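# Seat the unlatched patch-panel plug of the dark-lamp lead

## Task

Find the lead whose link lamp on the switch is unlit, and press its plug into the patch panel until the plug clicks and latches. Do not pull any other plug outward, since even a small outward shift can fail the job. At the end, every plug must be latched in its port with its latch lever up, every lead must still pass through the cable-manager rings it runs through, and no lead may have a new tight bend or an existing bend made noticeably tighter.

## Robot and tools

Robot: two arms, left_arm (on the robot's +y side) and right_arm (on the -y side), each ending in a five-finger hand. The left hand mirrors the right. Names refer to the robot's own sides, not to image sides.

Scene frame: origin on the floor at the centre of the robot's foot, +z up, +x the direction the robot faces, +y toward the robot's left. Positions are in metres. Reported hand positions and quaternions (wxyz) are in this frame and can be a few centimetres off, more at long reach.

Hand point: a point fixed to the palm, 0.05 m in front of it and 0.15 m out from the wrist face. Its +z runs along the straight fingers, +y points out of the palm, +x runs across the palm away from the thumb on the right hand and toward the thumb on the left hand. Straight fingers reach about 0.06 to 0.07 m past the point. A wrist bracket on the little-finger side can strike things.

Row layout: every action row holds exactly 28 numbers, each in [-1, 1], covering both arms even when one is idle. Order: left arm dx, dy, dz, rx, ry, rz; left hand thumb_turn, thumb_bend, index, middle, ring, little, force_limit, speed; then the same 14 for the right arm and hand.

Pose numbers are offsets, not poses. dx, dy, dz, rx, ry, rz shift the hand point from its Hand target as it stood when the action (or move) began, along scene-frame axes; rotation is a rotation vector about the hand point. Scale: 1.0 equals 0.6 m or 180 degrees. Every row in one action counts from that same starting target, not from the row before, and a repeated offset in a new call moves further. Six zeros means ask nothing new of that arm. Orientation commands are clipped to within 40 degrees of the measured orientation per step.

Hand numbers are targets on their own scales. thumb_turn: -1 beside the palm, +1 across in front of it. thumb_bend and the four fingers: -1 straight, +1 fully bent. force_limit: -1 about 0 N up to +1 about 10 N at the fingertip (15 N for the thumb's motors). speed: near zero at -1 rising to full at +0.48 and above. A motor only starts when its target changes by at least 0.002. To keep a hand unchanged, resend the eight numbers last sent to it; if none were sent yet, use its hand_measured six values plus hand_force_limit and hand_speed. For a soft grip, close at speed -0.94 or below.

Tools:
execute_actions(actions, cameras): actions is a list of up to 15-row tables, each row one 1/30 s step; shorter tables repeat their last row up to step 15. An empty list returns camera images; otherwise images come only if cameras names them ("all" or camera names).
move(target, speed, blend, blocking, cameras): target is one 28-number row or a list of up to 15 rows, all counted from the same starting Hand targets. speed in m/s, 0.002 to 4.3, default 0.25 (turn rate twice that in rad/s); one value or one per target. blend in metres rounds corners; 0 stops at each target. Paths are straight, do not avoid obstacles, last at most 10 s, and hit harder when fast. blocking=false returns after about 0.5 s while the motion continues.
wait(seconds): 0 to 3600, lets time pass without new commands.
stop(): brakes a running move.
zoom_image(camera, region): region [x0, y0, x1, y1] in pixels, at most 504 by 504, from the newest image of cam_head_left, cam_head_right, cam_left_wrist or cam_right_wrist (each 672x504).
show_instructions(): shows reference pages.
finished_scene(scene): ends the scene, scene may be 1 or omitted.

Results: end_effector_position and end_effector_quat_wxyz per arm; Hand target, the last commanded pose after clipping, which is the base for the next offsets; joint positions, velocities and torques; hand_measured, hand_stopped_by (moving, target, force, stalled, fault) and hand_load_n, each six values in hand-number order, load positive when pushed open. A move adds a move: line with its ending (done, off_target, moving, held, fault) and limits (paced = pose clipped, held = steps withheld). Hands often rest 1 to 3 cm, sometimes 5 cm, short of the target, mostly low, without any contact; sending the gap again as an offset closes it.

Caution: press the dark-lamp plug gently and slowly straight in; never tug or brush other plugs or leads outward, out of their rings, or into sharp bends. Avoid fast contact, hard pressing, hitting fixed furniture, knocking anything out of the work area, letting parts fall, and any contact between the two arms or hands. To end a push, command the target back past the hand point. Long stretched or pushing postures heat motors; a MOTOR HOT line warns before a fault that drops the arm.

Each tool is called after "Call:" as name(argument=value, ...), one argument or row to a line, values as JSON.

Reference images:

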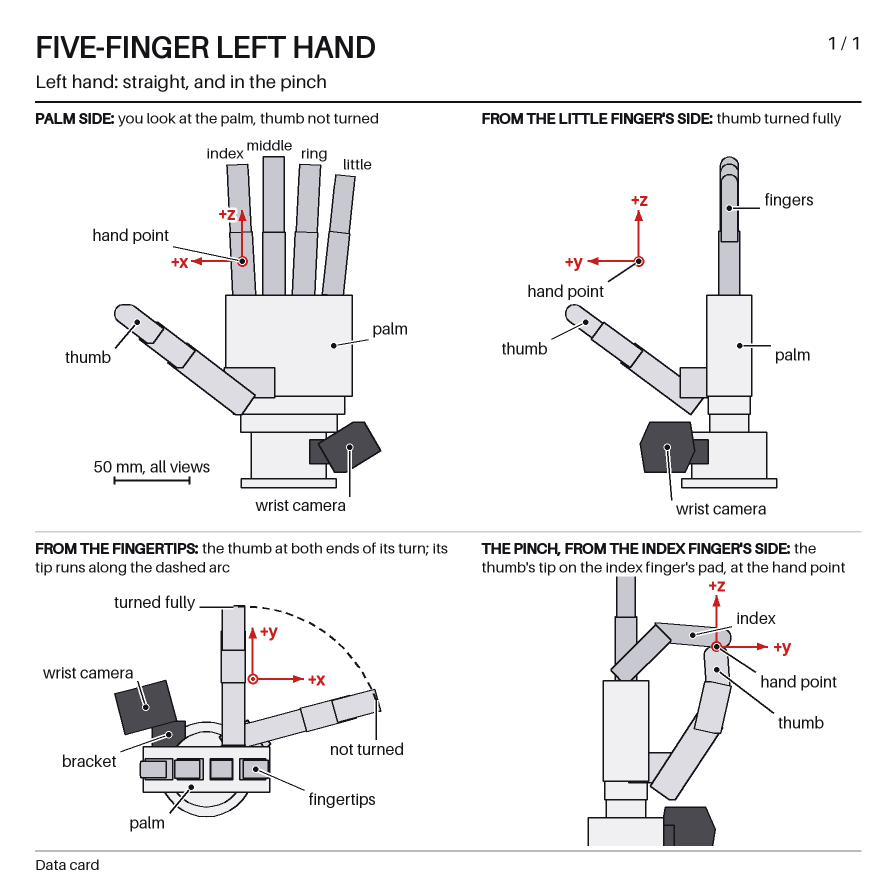

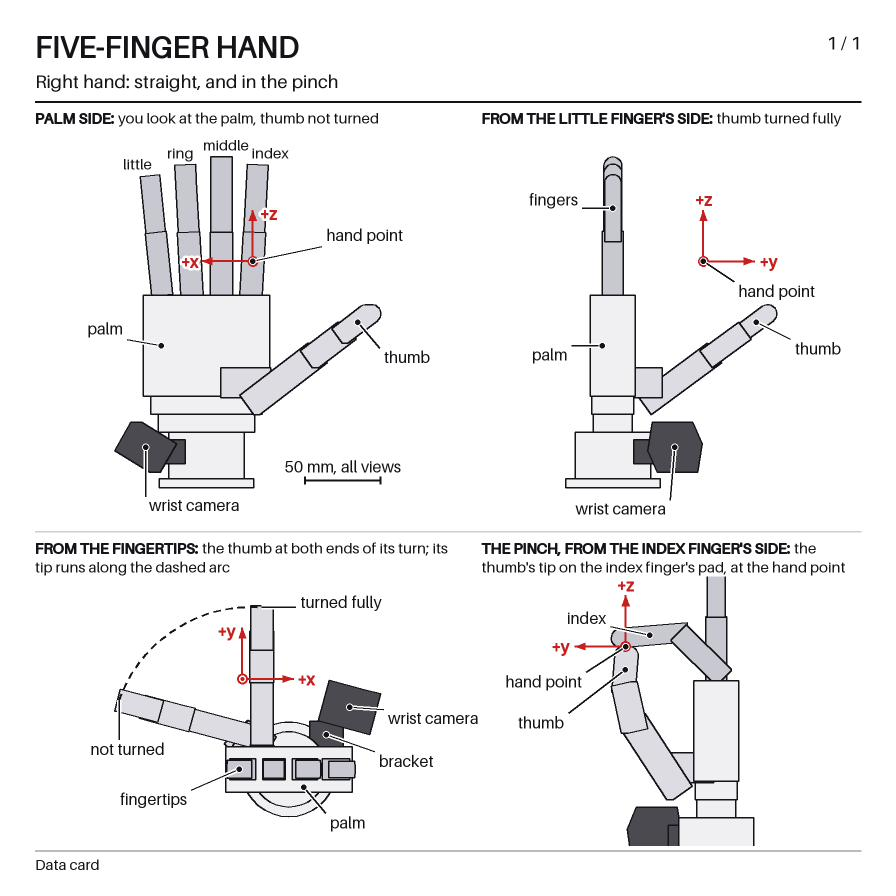

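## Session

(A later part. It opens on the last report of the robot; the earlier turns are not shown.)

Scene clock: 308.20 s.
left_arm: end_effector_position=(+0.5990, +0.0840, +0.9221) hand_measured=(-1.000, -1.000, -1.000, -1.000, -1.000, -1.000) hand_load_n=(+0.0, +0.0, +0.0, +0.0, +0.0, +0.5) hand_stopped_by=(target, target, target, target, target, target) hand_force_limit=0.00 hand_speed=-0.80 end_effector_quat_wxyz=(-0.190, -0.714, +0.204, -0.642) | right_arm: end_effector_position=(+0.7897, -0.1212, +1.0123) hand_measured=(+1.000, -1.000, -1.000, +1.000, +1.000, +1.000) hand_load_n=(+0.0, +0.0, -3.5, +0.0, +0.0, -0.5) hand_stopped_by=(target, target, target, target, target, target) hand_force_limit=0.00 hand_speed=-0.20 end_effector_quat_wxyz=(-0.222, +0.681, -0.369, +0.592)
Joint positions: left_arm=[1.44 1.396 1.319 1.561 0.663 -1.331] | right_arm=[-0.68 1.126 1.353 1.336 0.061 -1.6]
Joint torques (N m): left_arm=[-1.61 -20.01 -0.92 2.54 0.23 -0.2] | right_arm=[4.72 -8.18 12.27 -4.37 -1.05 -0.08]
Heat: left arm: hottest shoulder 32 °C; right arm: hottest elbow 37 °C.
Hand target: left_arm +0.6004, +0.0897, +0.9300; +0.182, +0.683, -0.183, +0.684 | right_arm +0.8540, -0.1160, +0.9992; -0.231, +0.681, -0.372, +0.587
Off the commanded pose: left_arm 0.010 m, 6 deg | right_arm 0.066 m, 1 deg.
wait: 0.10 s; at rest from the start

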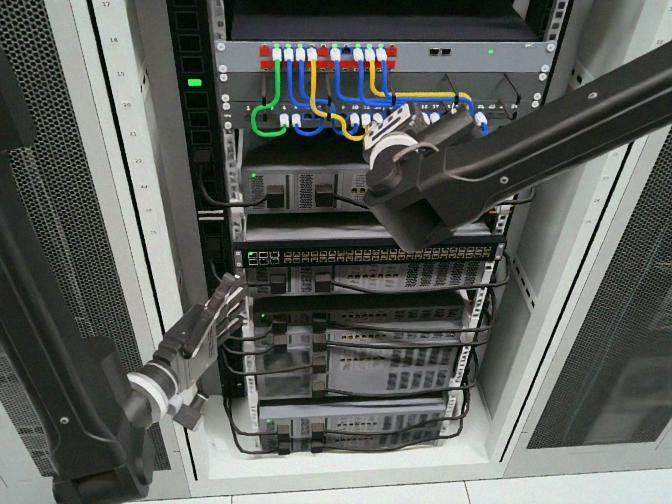

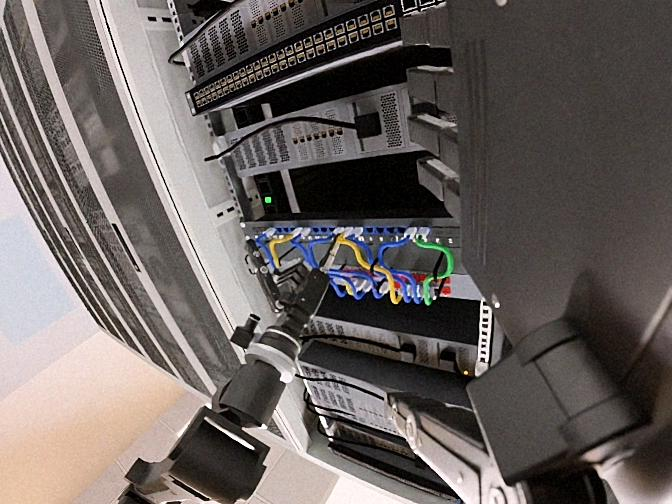

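Call:
move(
  target=[0,0,0,0,0,0,-1,-1,-1,-1,-1,-1,0.0,-0.8,0.0333,-0.0045,-0.004,0,0,0,1,-1,-1,1,1,1,0.0,-0.2],
  speed=0.02,
  cameras=["cam_head_left","cam_left_wrist"],
)

Call:
zoom_image(
  camera="cam_head_left",
  region=[355, 105, 395, 145],
)

Call:
zoom_image(
  camera="cam_left_wrist",
  region=[318, 225, 358, 265],
)

Call:
zoom_image(
  camera="cam_head_left",
  region=[240, 40, 400, 150],
)

Scene clock: 309.60 s.
left_arm: end_effector_position=(+0.5990, +0.0840, +0.9221) hand_measured=(-1.000, -1.000, -1.000, -1.000, -1.000, -1.000) hand_load_n=(+0.0, +0.0, +0.0, +0.0, +0.0, +0.0) hand_stopped_by=(target, target, target, target, target, target) hand_force_limit=0.00 hand_speed=-0.80 end_effector_quat_wxyz=(-0.190, -0.714, +0.204, -0.642) | right_arm: end_effector_position=(+0.7903, -0.1211, +1.0125) hand_measured=(+1.000, -1.000, -1.000, +1.000, +1.000, +1.000) hand_load_n=(+0.0, +0.0, -5.0, +0.0, +0.0, +0.0) hand_stopped_by=(target, target, target, target, target, target) hand_force_limit=0.00 hand_speed=-0.20 end_effector_quat_wxyz=(-0.221, +0.682, -0.369, +0.592)
Joint positions: left_arm=[1.44 1.396 1.319 1.561 0.663 -1.331] | right_arm=[-0.677 1.126 1.355 1.333 0.064 -1.606]
Joint torques (N m): left_arm=[-1.38 -19.08 -0.85 2.61 0.23 -0.22] | right_arm=[5.07 -8.29 14.37 -5.61 -1.21 -0.03]
Heat: left arm: hottest shoulder 32 °C; right arm: hottest elbow 37 °C.
Hand target: left_arm +0.6004, +0.0897, +0.9300; +0.182, +0.683, -0.183, +0.684 | right_arm +0.8740, -0.1187, +0.9969; -0.231, +0.681, -0.372, +0.587
Off the commanded pose: left_arm 0.010 m, 6 deg | right_arm 0.085 m, 1 deg.
joint sent to its limit (left arm) — joint 4 (wrist pitch), upper limit. The joint targets are off in orientation, not in position.
move: off_target (right_arm)

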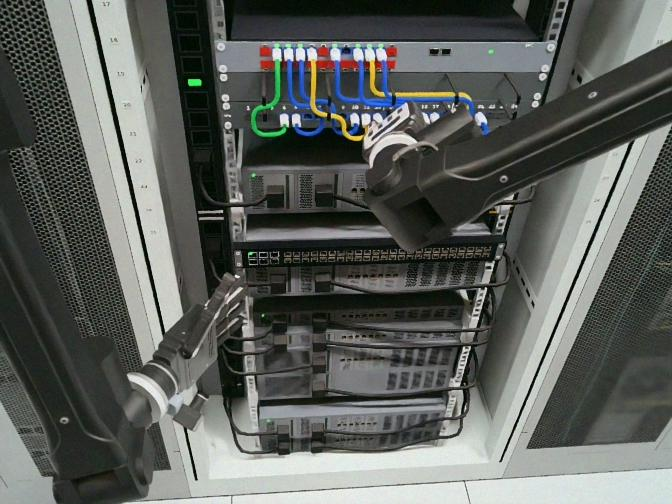

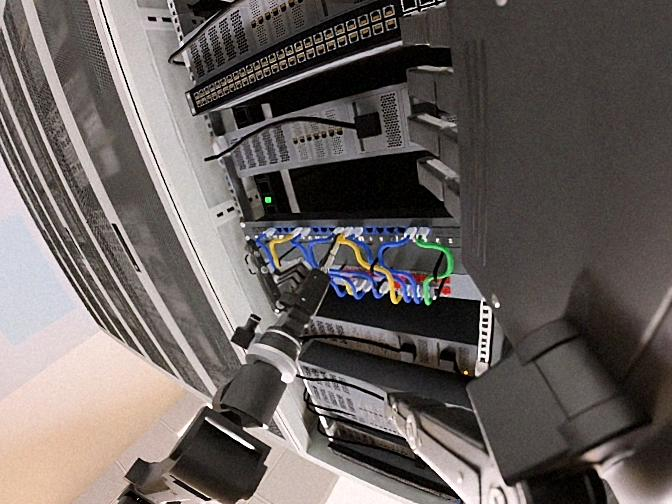

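Scaled by 12.600 from the camera's image (finer frame: 960x720).

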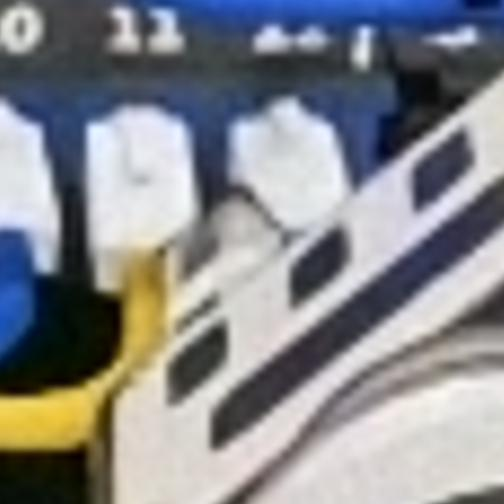

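Scaled by 12.600 from the camera's image (finer frame: 960x720).

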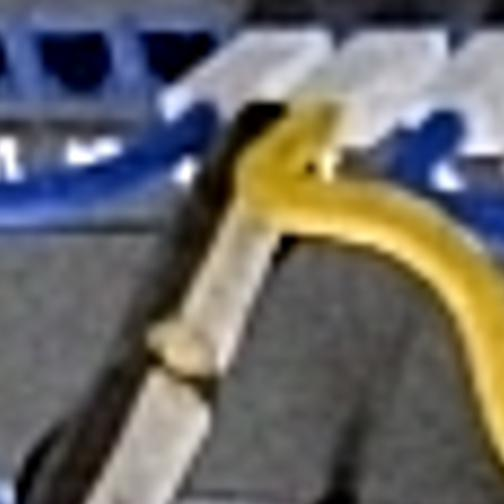

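Scaled by 3.150 from the camera's image (finer frame: 960x720).

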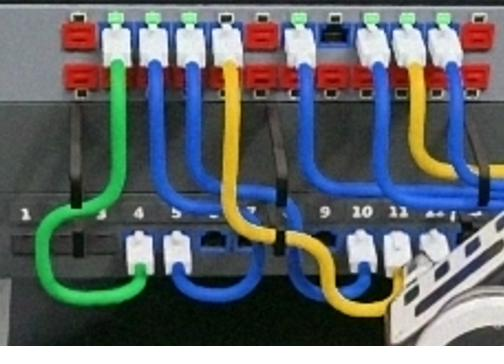

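Call:
move(
  target=[0,0,0,0,0,0,-1,-1,-1,-1,-1,-1,0.0,-0.8,0.0333,-0.0045,-0.004,0,0,0,1,-1,-1,1,1,1,0.0,-0.2],
  speed=0.02,
  cameras=["cam_head_left","cam_left_wrist"],
)

Call:
zoom_image(
  camera="cam_head_left",
  region=[355, 105, 395, 145],
)

Call:
zoom_image(
  camera="cam_left_wrist",
  region=[318, 225, 358, 265],
)

Call:
zoom_image(
  camera="cam_head_left",
  region=[240, 40, 400, 150],
)

Scene clock: 312.37 s.
left_arm: end_effector_position=(+0.5990, +0.0840, +0.9221) hand_measured=(-1.000, -1.000, -1.000, -1.000, -1.000, -1.000) hand_load_n=(+0.0, +0.0, +0.0, +0.0, +0.0, +0.0) hand_stopped_by=(target, target, target, target, target, target) hand_force_limit=0.00 hand_speed=-0.80 end_effector_quat_wxyz=(-0.190, -0.714, +0.204, -0.642) | right_arm: end_effector_position=(+0.7919, -0.1229, +1.0129) hand_measured=(+1.000, -1.000, -1.000, +1.000, +1.000, +1.000) hand_load_n=(+0.0, +0.0, -8.5, +0.0, +0.0, +0.0) hand_stopped_by=(target, target, target, target, target, target) hand_force_limit=0.00 hand_speed=-0.20 end_effector_quat_wxyz=(-0.215, +0.687, -0.364, +0.591)
Joint positions: left_arm=[1.44 1.396 1.319 1.561 0.663 -1.331] | right_arm=[-0.673 1.123 1.359 1.322 0.07 -1.626]
Joint torques (N m): left_arm=[-1.2 -18.9 -0.84 2.55 0.26 -0.22] | right_arm=[4.84 -8.29 16.21 -6.43 -1.44 0.13]
Heat: left arm: hottest shoulder 32 °C; right arm: hottest elbow 39 °C.
Hand target: left_arm +0.6004, +0.0897, +0.9300; +0.182, +0.683, -0.183, +0.684 | right_arm +0.8940, -0.1215, +0.9944; -0.231, +0.681, -0.372, +0.587
Off the commanded pose: left_arm 0.010 m, 6 deg | right_arm 0.104 m, 2 deg.
joint sent to its limit (left arm) — joint 4 (wrist pitch), upper limit. The joint targets are off in orientation, not in position.
move: off_target (right_arm)

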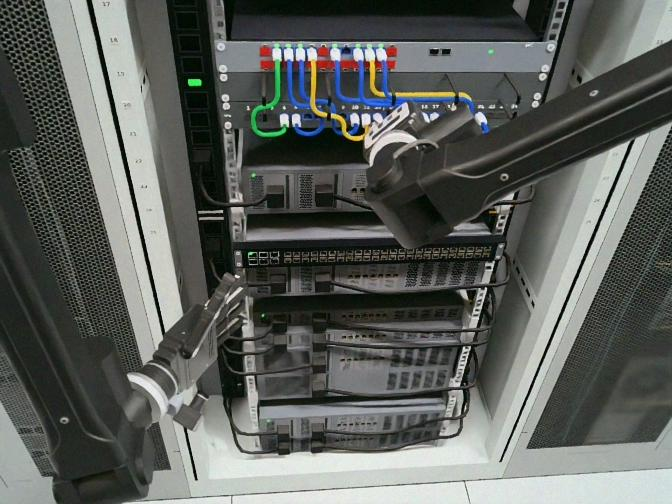

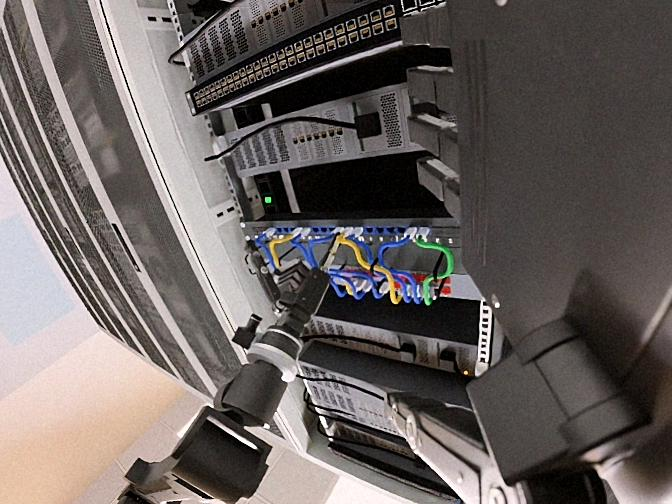

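Scaled by 12.600 from the camera's image (finer frame: 960x720).

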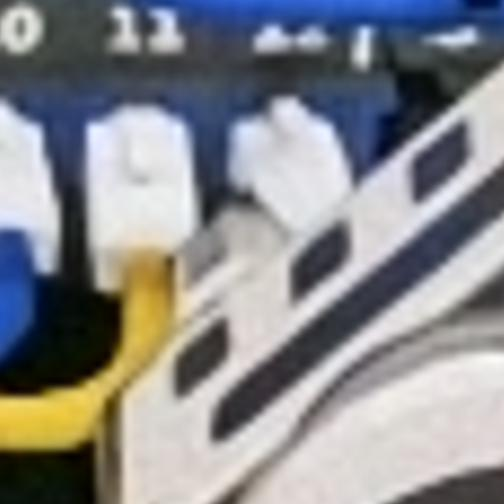

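Scaled by 12.600 from the camera's image (finer frame: 960x720).

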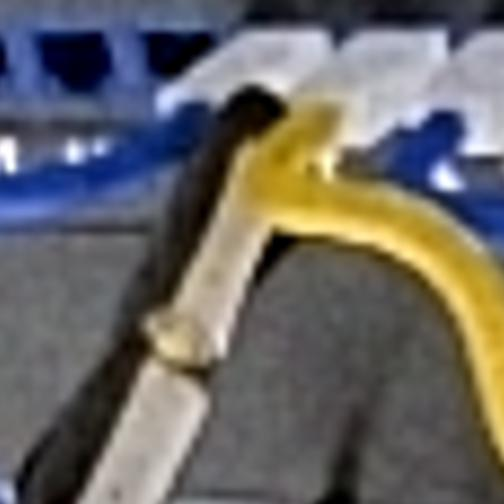

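Scaled by 3.150 from the camera's image (finer frame: 960x720).

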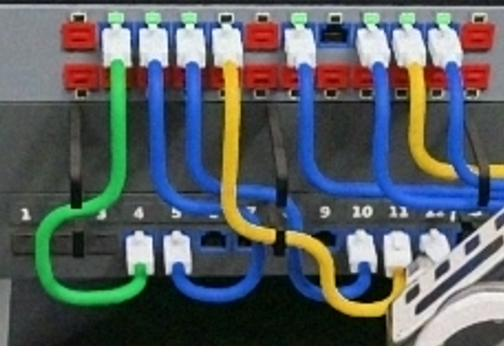

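Call:
move(
  target=[0,0,0,0,0,0,-1,-1,-1,-1,-1,-1,0.0,-0.8,-0.2483,0.0173,0.0447,0,0,0,1,-1,-1,1,1,1,0.0,-0.2],
  speed=0.07,
  cameras=["cam_head_left","cam_left_wrist"],
)

Call:
zoom_image(
  camera="cam_head_left",
  region=[355, 105, 395, 145],
)

Call:
zoom_image(
  camera="cam_left_wrist",
  region=[318, 225, 358, 265],
)

Scene clock: 318.57 s.
left_arm: end_effector_position=(+0.5990, +0.0840, +0.9221) hand_measured=(-1.000, -1.000, -1.000, -1.000, -1.000, -1.000) hand_load_n=(+0.0, -0.5, +0.0, +0.0, +0.0, +0.0) hand_stopped_by=(target, target, target, target, target, target) hand_force_limit=0.00 hand_speed=-0.80 end_effector_quat_wxyz=(-0.190, -0.714, +0.204, -0.642) | right_arm: end_effector_position=(+0.7432, -0.1058, +1.0144) hand_measured=(+1.000, -1.000, -1.000, +1.000, +1.000, +1.000) hand_load_n=(+0.0, +0.0, -0.5, +0.0, +0.5, +0.0) hand_stopped_by=(target, target, target, target, target, target) hand_force_limit=0.00 hand_speed=-0.20 end_effector_quat_wxyz=(-0.229, +0.689, -0.366, +0.583)
Joint positions: left_arm=[1.44 1.396 1.319 1.561 0.663 -1.331] | right_arm=[-0.673 1.115 1.22 1.428 0.059 -1.603]
Joint torques (N m): left_arm=[-1.67 -19.31 -0.8 2.65 0.29 -0.2] | right_arm=[4.01 -10.87 0.24 1.98 -0.88 -0.01]
Heat: left arm: hottest shoulder 32 °C; right arm: hottest elbow 41 °C.
Hand target: left_arm +0.6004, +0.0897, +0.9300; +0.182, +0.683, -0.183, +0.684 | right_arm +0.7450, -0.1111, +1.0211; -0.231, +0.681, -0.372, +0.587
Off the commanded pose: left_arm 0.010 m, 6 deg | right_arm 0.009 m, 1 deg.
joint sent to its limit (left arm) — joint 4 (wrist pitch), upper limit. The joint targets are off in orientation, not in position.
move: done

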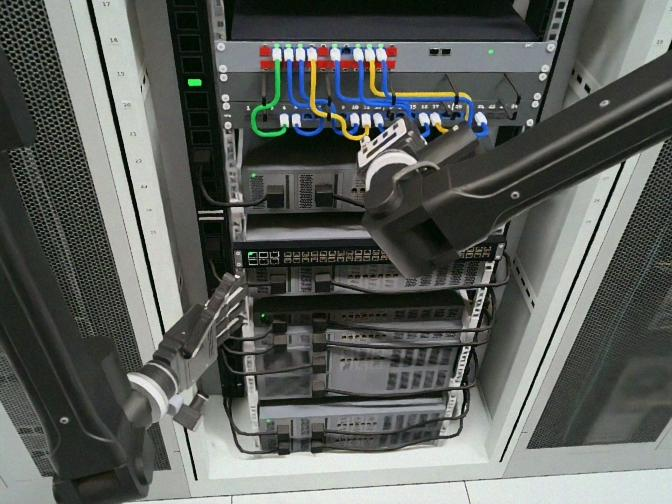

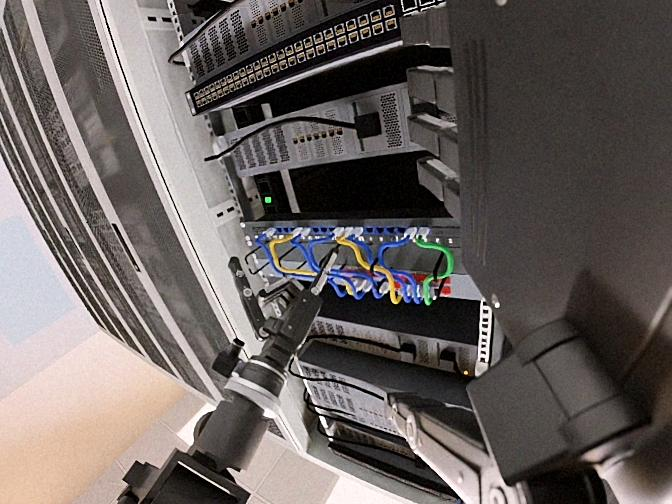

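Scaled by 12.600 from the camera's image (finer frame: 960x720).

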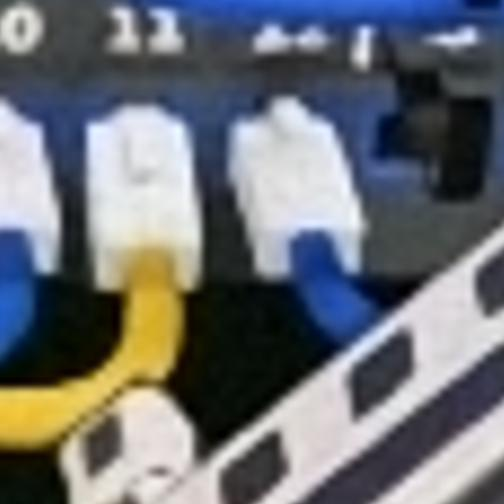

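Scaled by 12.600 from the camera's image (finer frame: 960x720).

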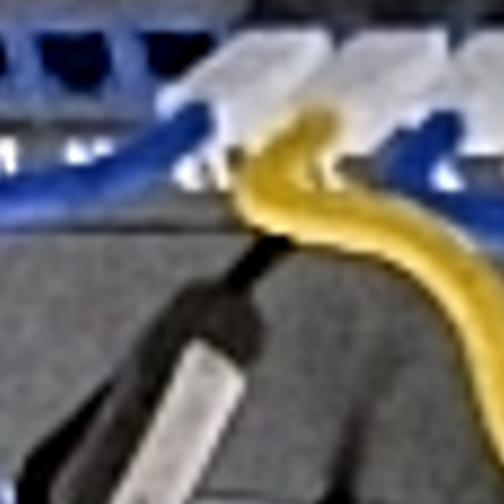

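Call:
move(
  target=[0,0,0,0,0,0,-1,-1,-1,-1,-1,-1,0.0,-0.8,0,-0.0253,-0.0315,0.0019,-0.0857,0.0712,1,-1,-1,1,1,1,0.0,-0.2],
  speed=0.07,
  cameras=["cam_head_left","cam_left_wrist","cam_head_right"],
)

Call:
zoom_image(
  camera="cam_head_left",
  region=[345, 95, 425, 175],
)

Call:
zoom_image(
  camera="cam_left_wrist",
  region=[298, 215, 378, 295],
)

Scene clock: 321.93 s.
left_arm: end_effector_position=(+0.5990, +0.0840, +0.9221) hand_measured=(-1.000, -1.000, -1.000, -1.000, -1.000, -1.000) hand_load_n=(+0.0, +0.0, +0.0, -0.5, +0.0, +0.0) hand_stopped_by=(target, target, target, target, target, target) hand_force_limit=0.00 hand_speed=-0.80 end_effector_quat_wxyz=(-0.190, -0.714, +0.204, -0.642) | right_arm: end_effector_position=(+0.7476, -0.1255, +1.0108) hand_measured=(+1.000, -1.000, -1.000, +1.000, +1.000, +1.000) hand_load_n=(+0.0, +0.0, +0.0, +0.0, +0.0, +0.0) hand_stopped_by=(target, target, target, target, target, target) hand_force_limit=0.00 hand_speed=-0.20 end_effector_quat_wxyz=(-0.347, +0.631, -0.267, +0.640)
Joint positions: left_arm=[1.44 1.396 1.319 1.561 0.663 -1.331] | right_arm=[-0.958 1.128 1.213 1.54 -0.286 -1.288]
Joint torques (N m): left_arm=[-1.26 -19.25 -0.9 2.59 0.27 -0.18] | right_arm=[1.03 -11.58 1.77 2.4 -0.74 0]
Heat: left arm: hottest shoulder 32 °C; right arm: hottest elbow 41 °C.
Hand target: left_arm +0.6004, +0.0897, +0.9300; +0.182, +0.683, -0.183, +0.684 | right_arm +0.7449, -0.1262, +1.0022; -0.345, +0.632, -0.261, +0.643
Off the commanded pose: left_arm 0.010 m, 6 deg | right_arm 0.009 m, 1 deg.
joint sent to its limit (left arm) — joint 4 (wrist pitch), upper limit. The joint targets are off in orientation, not in position.
move: done
Images, in order (width x height): cam_head_left 672x504, cam_head_right 672x504, cam_left_wrist 672x504.

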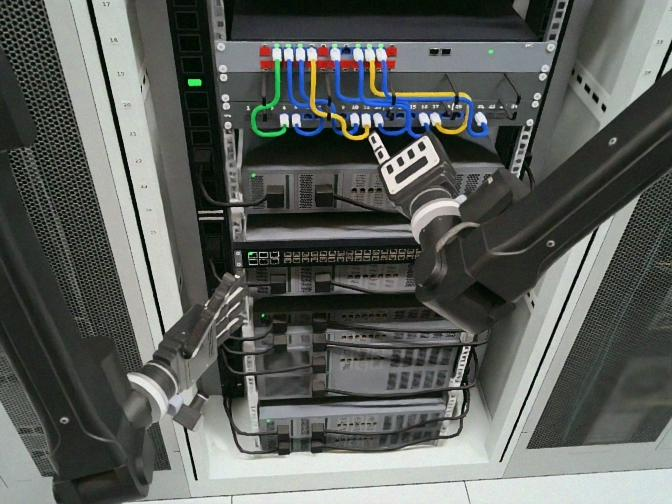

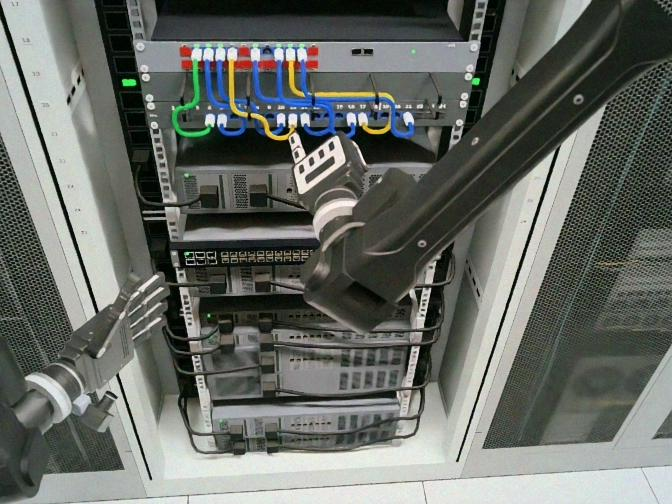

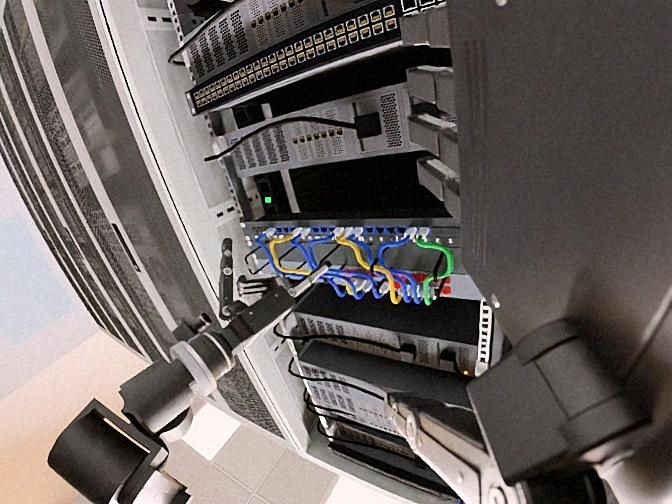

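Scaled by 6.300 from the camera's image (finer frame: 960x720).

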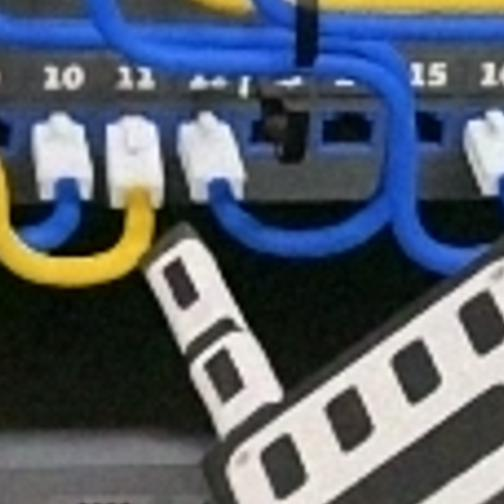

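Scaled by 6.300 from the camera's image (finer frame: 960x720).

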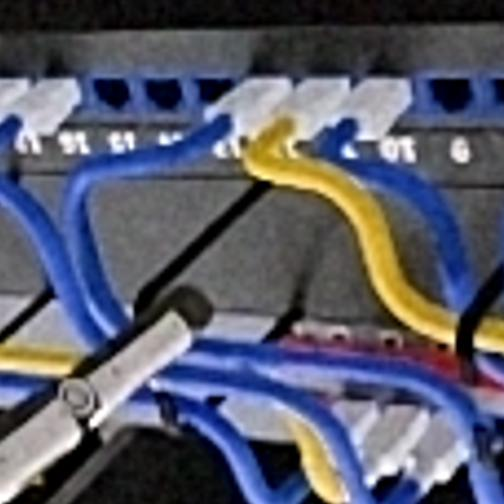

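Call:
move(
  target=[0,0,0,0,0,0,-1,-1,-1,-1,-1,-1,0.0,-0.8,0.0335,-0.018,-0.0237,0,0,0,1,-1,-1,1,1,1,0.0,-0.2],
  speed=0.04,
  cameras=["cam_head_left","cam_left_wrist"],
)

Call:
zoom_image(
  camera="cam_head_left",
  region=[355, 105, 395, 145],
)

Call:
zoom_image(
  camera="cam_left_wrist",
  region=[308, 225, 358, 275],
)

Scene clock: 323.60 s.
left_arm: end_effector_position=(+0.5990, +0.0840, +0.9221) hand_measured=(-1.000, -1.000, -1.000, -1.000, -1.000, -1.000) hand_load_n=(+0.0, +0.0, +0.0, +0.0, +0.0, +0.0) hand_stopped_by=(target, target, target, target, target, target) hand_force_limit=0.00 hand_speed=-0.80 end_effector_quat_wxyz=(-0.190, -0.714, +0.204, -0.642) | right_arm: end_effector_position=(+0.7684, -0.1395, +1.0030) hand_measured=(+1.000, -1.000, -1.000, +1.000, +1.000, +1.000) hand_load_n=(+0.0, +0.0, +0.0, +0.0, +0.0, -0.5) hand_stopped_by=(target, target, target, target, target, target) hand_force_limit=0.00 hand_speed=-0.20 end_effector_quat_wxyz=(-0.345, +0.624, -0.265, +0.649)
Joint positions: left_arm=[1.44 1.396 1.319 1.561 0.663 -1.331] | right_arm=[-1.001 1.146 1.286 1.521 -0.286 -1.243]
Joint torques (N m): left_arm=[-1.55 -19.14 -0.94 2.54 0.3 -0.22] | right_arm=[0.91 -12.63 2.24 1.46 -0.57 0.01]
Heat: left arm: hottest shoulder 32 °C; right arm: hottest elbow 40 °C.
Hand target: left_arm +0.6004, +0.0897, +0.9300; +0.182, +0.683, -0.183, +0.684 | right_arm +0.7652, -0.1371, +0.9882; -0.345, +0.632, -0.261, +0.643
Off the commanded pose: left_arm 0.010 m, 6 deg | right_arm 0.016 m, 1 deg.
joint sent to its limit (left arm) — joint 4 (wrist pitch), upper limit. The joint targets are off in orientation, not in position.
move: off_target (right_arm)

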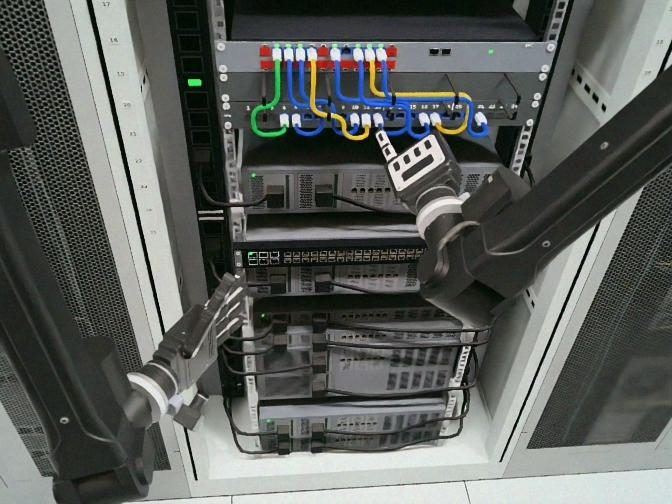

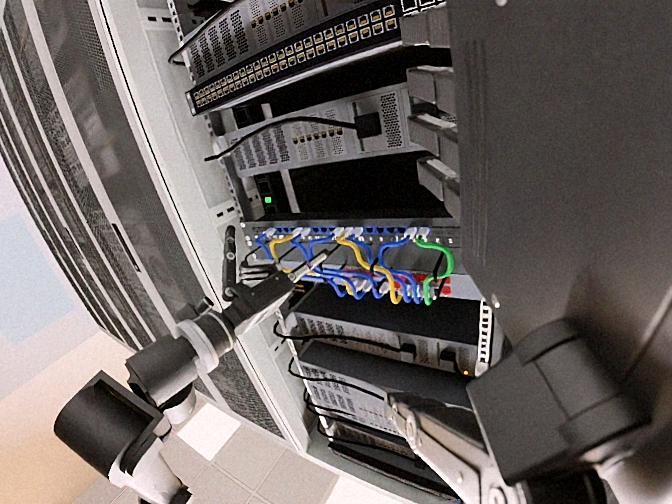

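Scaled by 12.600 from the camera's image (finer frame: 960x720).

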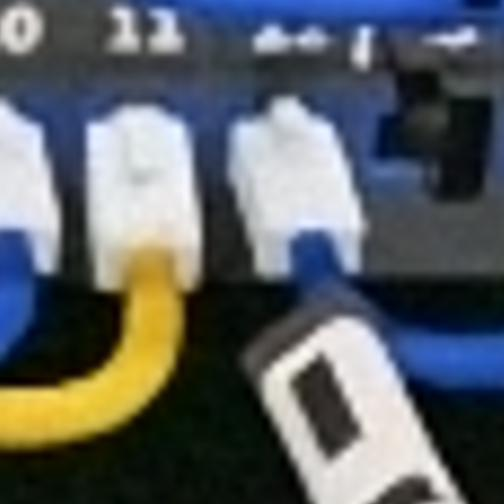

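Scaled by 10.080 from the camera's image (finer frame: 960x720).

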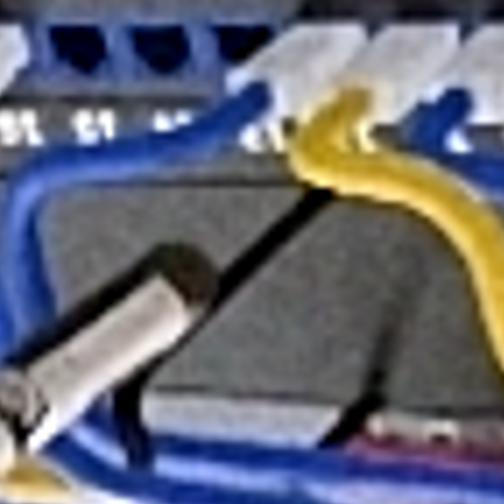

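Call:
move(
  target=[0,0,0,0,0,0,-1,-1,-1,-1,-1,-1,0.0,-0.8,0.035,0.0075,-0.0165,0,0,0,1,-1,-1,1,1,1,0.0,-0.2],
  speed=0.03,
  cameras=["cam_head_left","cam_left_wrist"],
)

Call:
zoom_image(
  camera="cam_head_left",
  region=[355, 105, 395, 145],
)

Call:
zoom_image(
  camera="cam_left_wrist",
  region=[308, 225, 358, 275],
)

Scene clock: 325.33 s.
left_arm: end_effector_position=(+0.5990, +0.0840, +0.9221) hand_measured=(-1.000, -1.000, -1.000, -1.000, -1.000, -1.000) hand_load_n=(+0.0, +0.0, +0.0, +0.0, -0.5, -0.5) hand_stopped_by=(target, target, target, target, target, target) hand_force_limit=0.00 hand_speed=-0.80 end_effector_quat_wxyz=(-0.190, -0.714, +0.204, -0.642) | right_arm: end_effector_position=(+0.7885, -0.1362, +0.9916) hand_measured=(+1.000, -1.000, -1.000, +1.000, +1.000, +1.000) hand_load_n=(+0.0, +0.0, +0.0, +0.0, +0.0, +0.0) hand_stopped_by=(target, target, target, target, target, target) hand_force_limit=0.00 hand_speed=-0.20 end_effector_quat_wxyz=(-0.346, +0.625, -0.265, +0.648)
Joint positions: left_arm=[1.44 1.396 1.319 1.561 0.663 -1.331] | right_arm=[-1.001 1.178 1.367 1.469 -0.286 -1.243]
Joint torques (N m): left_arm=[-1.2 -19.14 -0.81 2.47 0.27 -0.16] | right_arm=[1.55 -12.86 2.7 1.44 -0.61 -0.07]
Heat: left arm: hottest shoulder 32 °C; right arm: hottest elbow 40 °C.
Hand target: left_arm +0.6004, +0.0897, +0.9300; +0.182, +0.683, -0.183, +0.684 | right_arm +0.7860, -0.1324, +0.9781; -0.345, +0.632, -0.261, +0.643
Off the commanded pose: left_arm 0.010 m, 6 deg | right_arm 0.014 m, 1 deg.
joint sent to its limit (left arm) — joint 4 (wrist pitch), upper limit. The joint targets are off in orientation, not in position.
move: off_target (right_arm)

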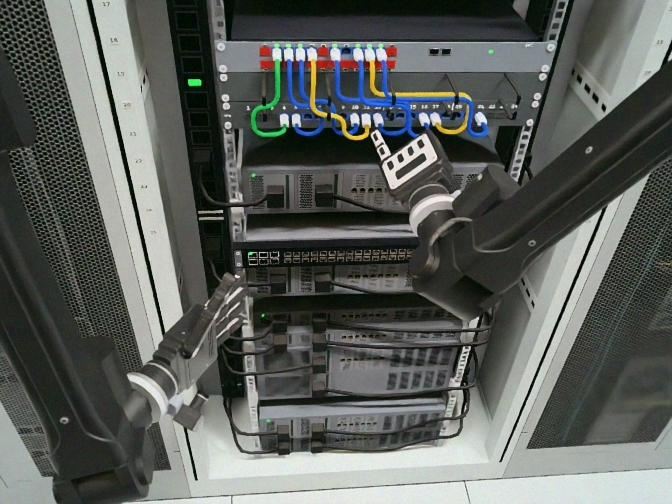

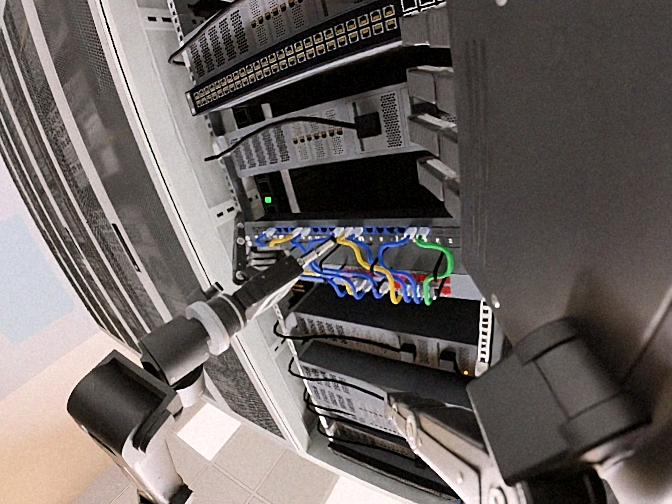

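Scaled by 12.600 from the camera's image (finer frame: 960x720).

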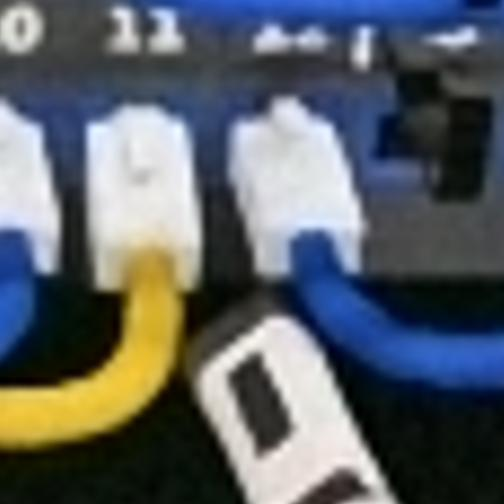

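Scaled by 10.080 from the camera's image (finer frame: 960x720).

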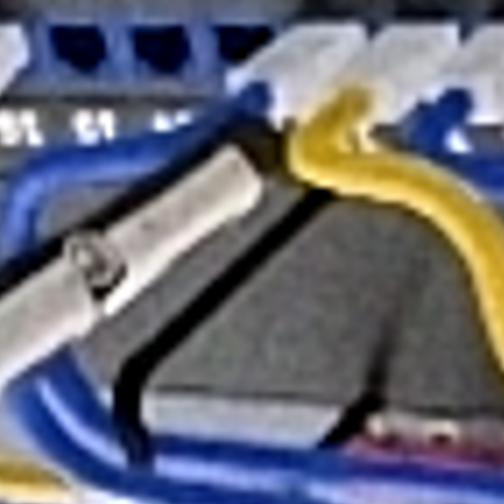

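Call:
move(
  target=[0,0,0,0,0,0,-1,-1,-1,-1,-1,-1,0.0,-0.8,0.0200,0.0,0.0015,0,0,0,1,-1,-1,1,1,1,0.0,-0.2],
  speed=0.03,
  cameras=["cam_head_left","cam_left_wrist"],
)

Call:
zoom_image(
  camera="cam_head_left",
  region=[355, 105, 395, 145],
)

Call:
zoom_image(
  camera="cam_left_wrist",
  region=[318, 225, 358, 265],
)

Scene clock: 326.23 s.
left_arm: end_effector_position=(+0.5990, +0.0840, +0.9221) hand_measured=(-1.000, -1.000, -1.000, -1.000, -1.000, -1.000) hand_load_n=(+0.0, +0.0, +0.0, +0.0, +0.0, +0.0) hand_stopped_by=(target, target, target, target, target, target) hand_force_limit=0.00 hand_speed=-0.80 end_effector_quat_wxyz=(-0.190, -0.714, +0.204, -0.642) | right_arm: end_effector_position=(+0.7960, -0.1372, +0.9909) hand_measured=(+1.000, -1.000, -1.000, +1.000, +1.000, +1.000) hand_load_n=(+0.0, +0.0, +0.0, +0.0, +0.0, +0.0) hand_stopped_by=(target, target, target, target, target, target) hand_force_limit=0.00 hand_speed=-0.20 end_effector_quat_wxyz=(-0.346, +0.626, -0.265, +0.647)
Joint positions: left_arm=[1.44 1.396 1.319 1.561 0.663 -1.331] | right_arm=[-1.001 1.179 1.388 1.446 -0.286 -1.243]
Joint torques (N m): left_arm=[-1.38 -19.49 -0.83 2.62 0.24 -0.21] | right_arm=[2.32 -12.98 3.64 1.02 -0.65 -0.16]
Heat: left arm: hottest shoulder 32 °C; right arm: hottest elbow 40 °C.
Hand target: left_arm +0.6004, +0.0897, +0.9300; +0.182, +0.683, -0.183, +0.684 | right_arm +0.7981, -0.1325, +0.9791; -0.345, +0.632, -0.261, +0.643
Off the commanded pose: left_arm 0.010 m, 6 deg | right_arm 0.013 m, 1 deg.
joint sent to its limit (left arm) — joint 4 (wrist pitch), upper limit. The joint targets are off in orientation, not in position.
move: off_target (right_arm)

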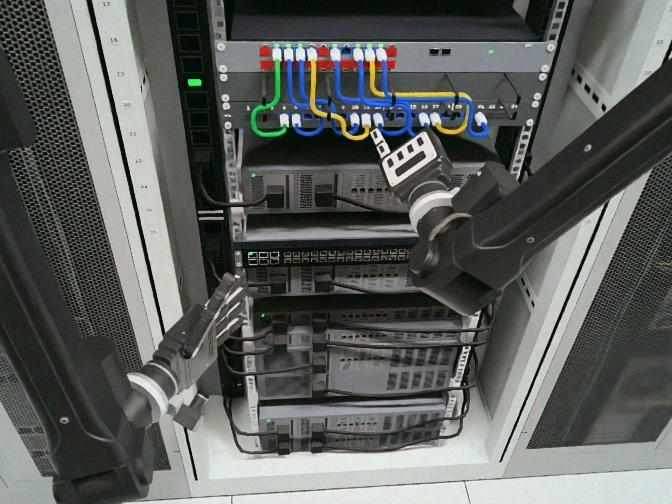

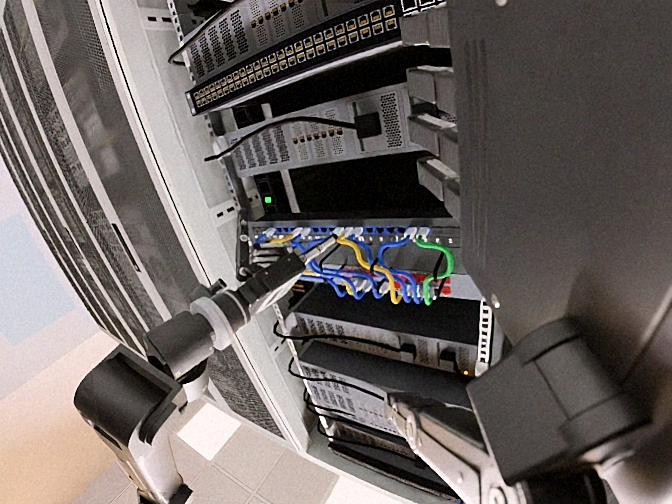

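Scaled by 12.600 from the camera's image (finer frame: 960x720).

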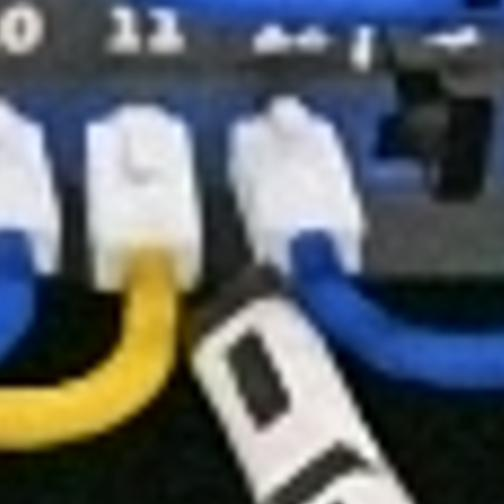

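Scaled by 12.600 from the camera's image (finer frame: 960x720).

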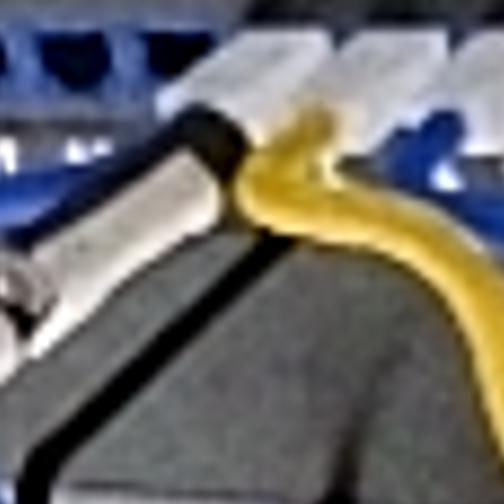

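Call:
move(
  target=[0,0,0,0,0,0,-1,-1,-1,-1,-1,-1,0.0,-0.8,-0.0267,0.0208,0.0185,0,0,0,1,-1,-1,1,1,1,0.0,-0.2],
  speed=0.03,
  cameras=["cam_head_left","cam_left_wrist"],
)

Call:
zoom_image(
  camera="cam_head_left",
  region=[355, 105, 395, 145],
)

Scene clock: 328.07 s.
left_arm: end_effector_position=(+0.5990, +0.0840, +0.9221) hand_measured=(-1.000, -1.000, -1.000, -1.000, -1.000, -1.000) hand_load_n=(+0.0, +0.0, +0.0, +0.0, +0.0, +0.0) hand_stopped_by=(target, target, target, target, target, target) hand_force_limit=0.00 hand_speed=-0.80 end_effector_quat_wxyz=(-0.190, -0.714, +0.204, -0.642) | right_arm: end_effector_position=(+0.7914, -0.1360, +0.9932) hand_measured=(+1.000, -1.000, -1.000, +1.000, +1.000, +1.000) hand_load_n=(+0.0, +0.0, -2.0, +0.0, +0.0, +0.0) hand_stopped_by=(target, target, target, target, target, target) hand_force_limit=0.00 hand_speed=-0.20 end_effector_quat_wxyz=(-0.333, +0.630, -0.256, +0.653)
Joint positions: left_arm=[1.44 1.396 1.319 1.561 0.663 -1.331] | right_arm=[-0.988 1.179 1.373 1.459 -0.282 -1.291]
Joint torques (N m): left_arm=[-1.55 -19.6 -0.88 2.4 0.28 -0.23] | right_arm=[4.6 -13.86 0.49 1.83 -0.95 -0.1]
Heat: left arm: hottest shoulder 32 °C; right arm: hottest elbow 40 °C.
Hand target: left_arm +0.6004, +0.0897, +0.9300; +0.182, +0.683, -0.183, +0.684 | right_arm +0.7821, -0.1200, +0.9903; -0.345, +0.632, -0.261, +0.643
Off the commanded pose: left_arm 0.010 m, 6 deg | right_arm 0.019 m, 2 deg.
joint sent to its limit (left arm) — joint 4 (wrist pitch), upper limit. The joint targets are off in orientation, not in position.
move: off_target (right_arm)

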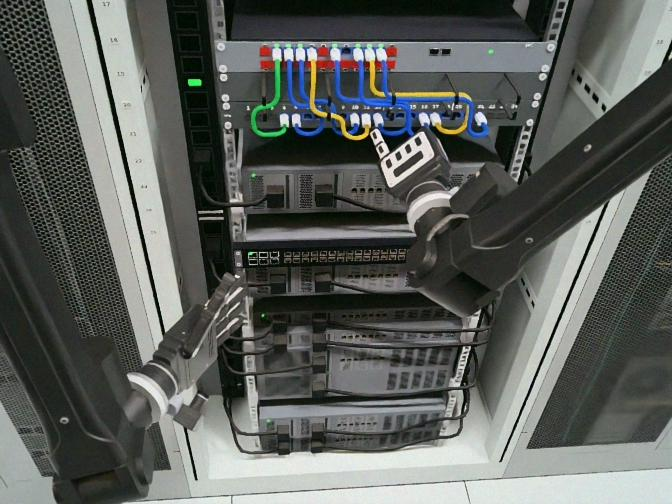

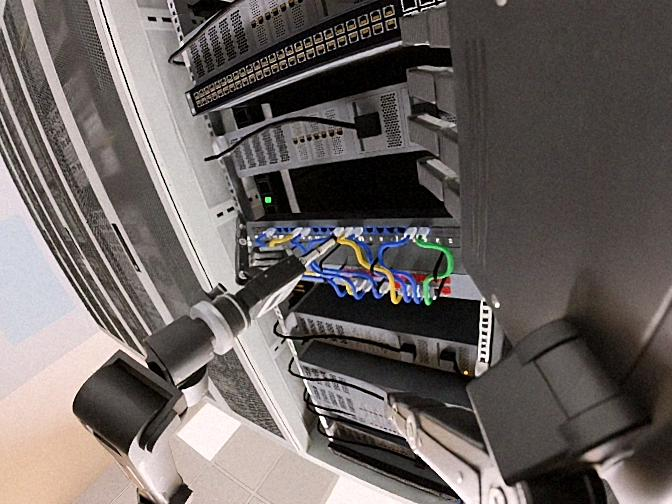

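Scaled by 12.600 from the camera's image (finer frame: 960x720).

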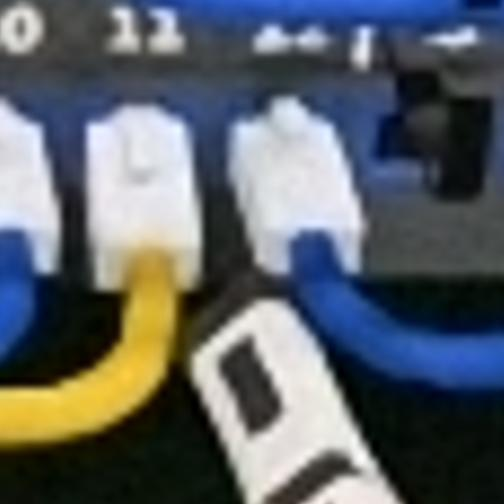

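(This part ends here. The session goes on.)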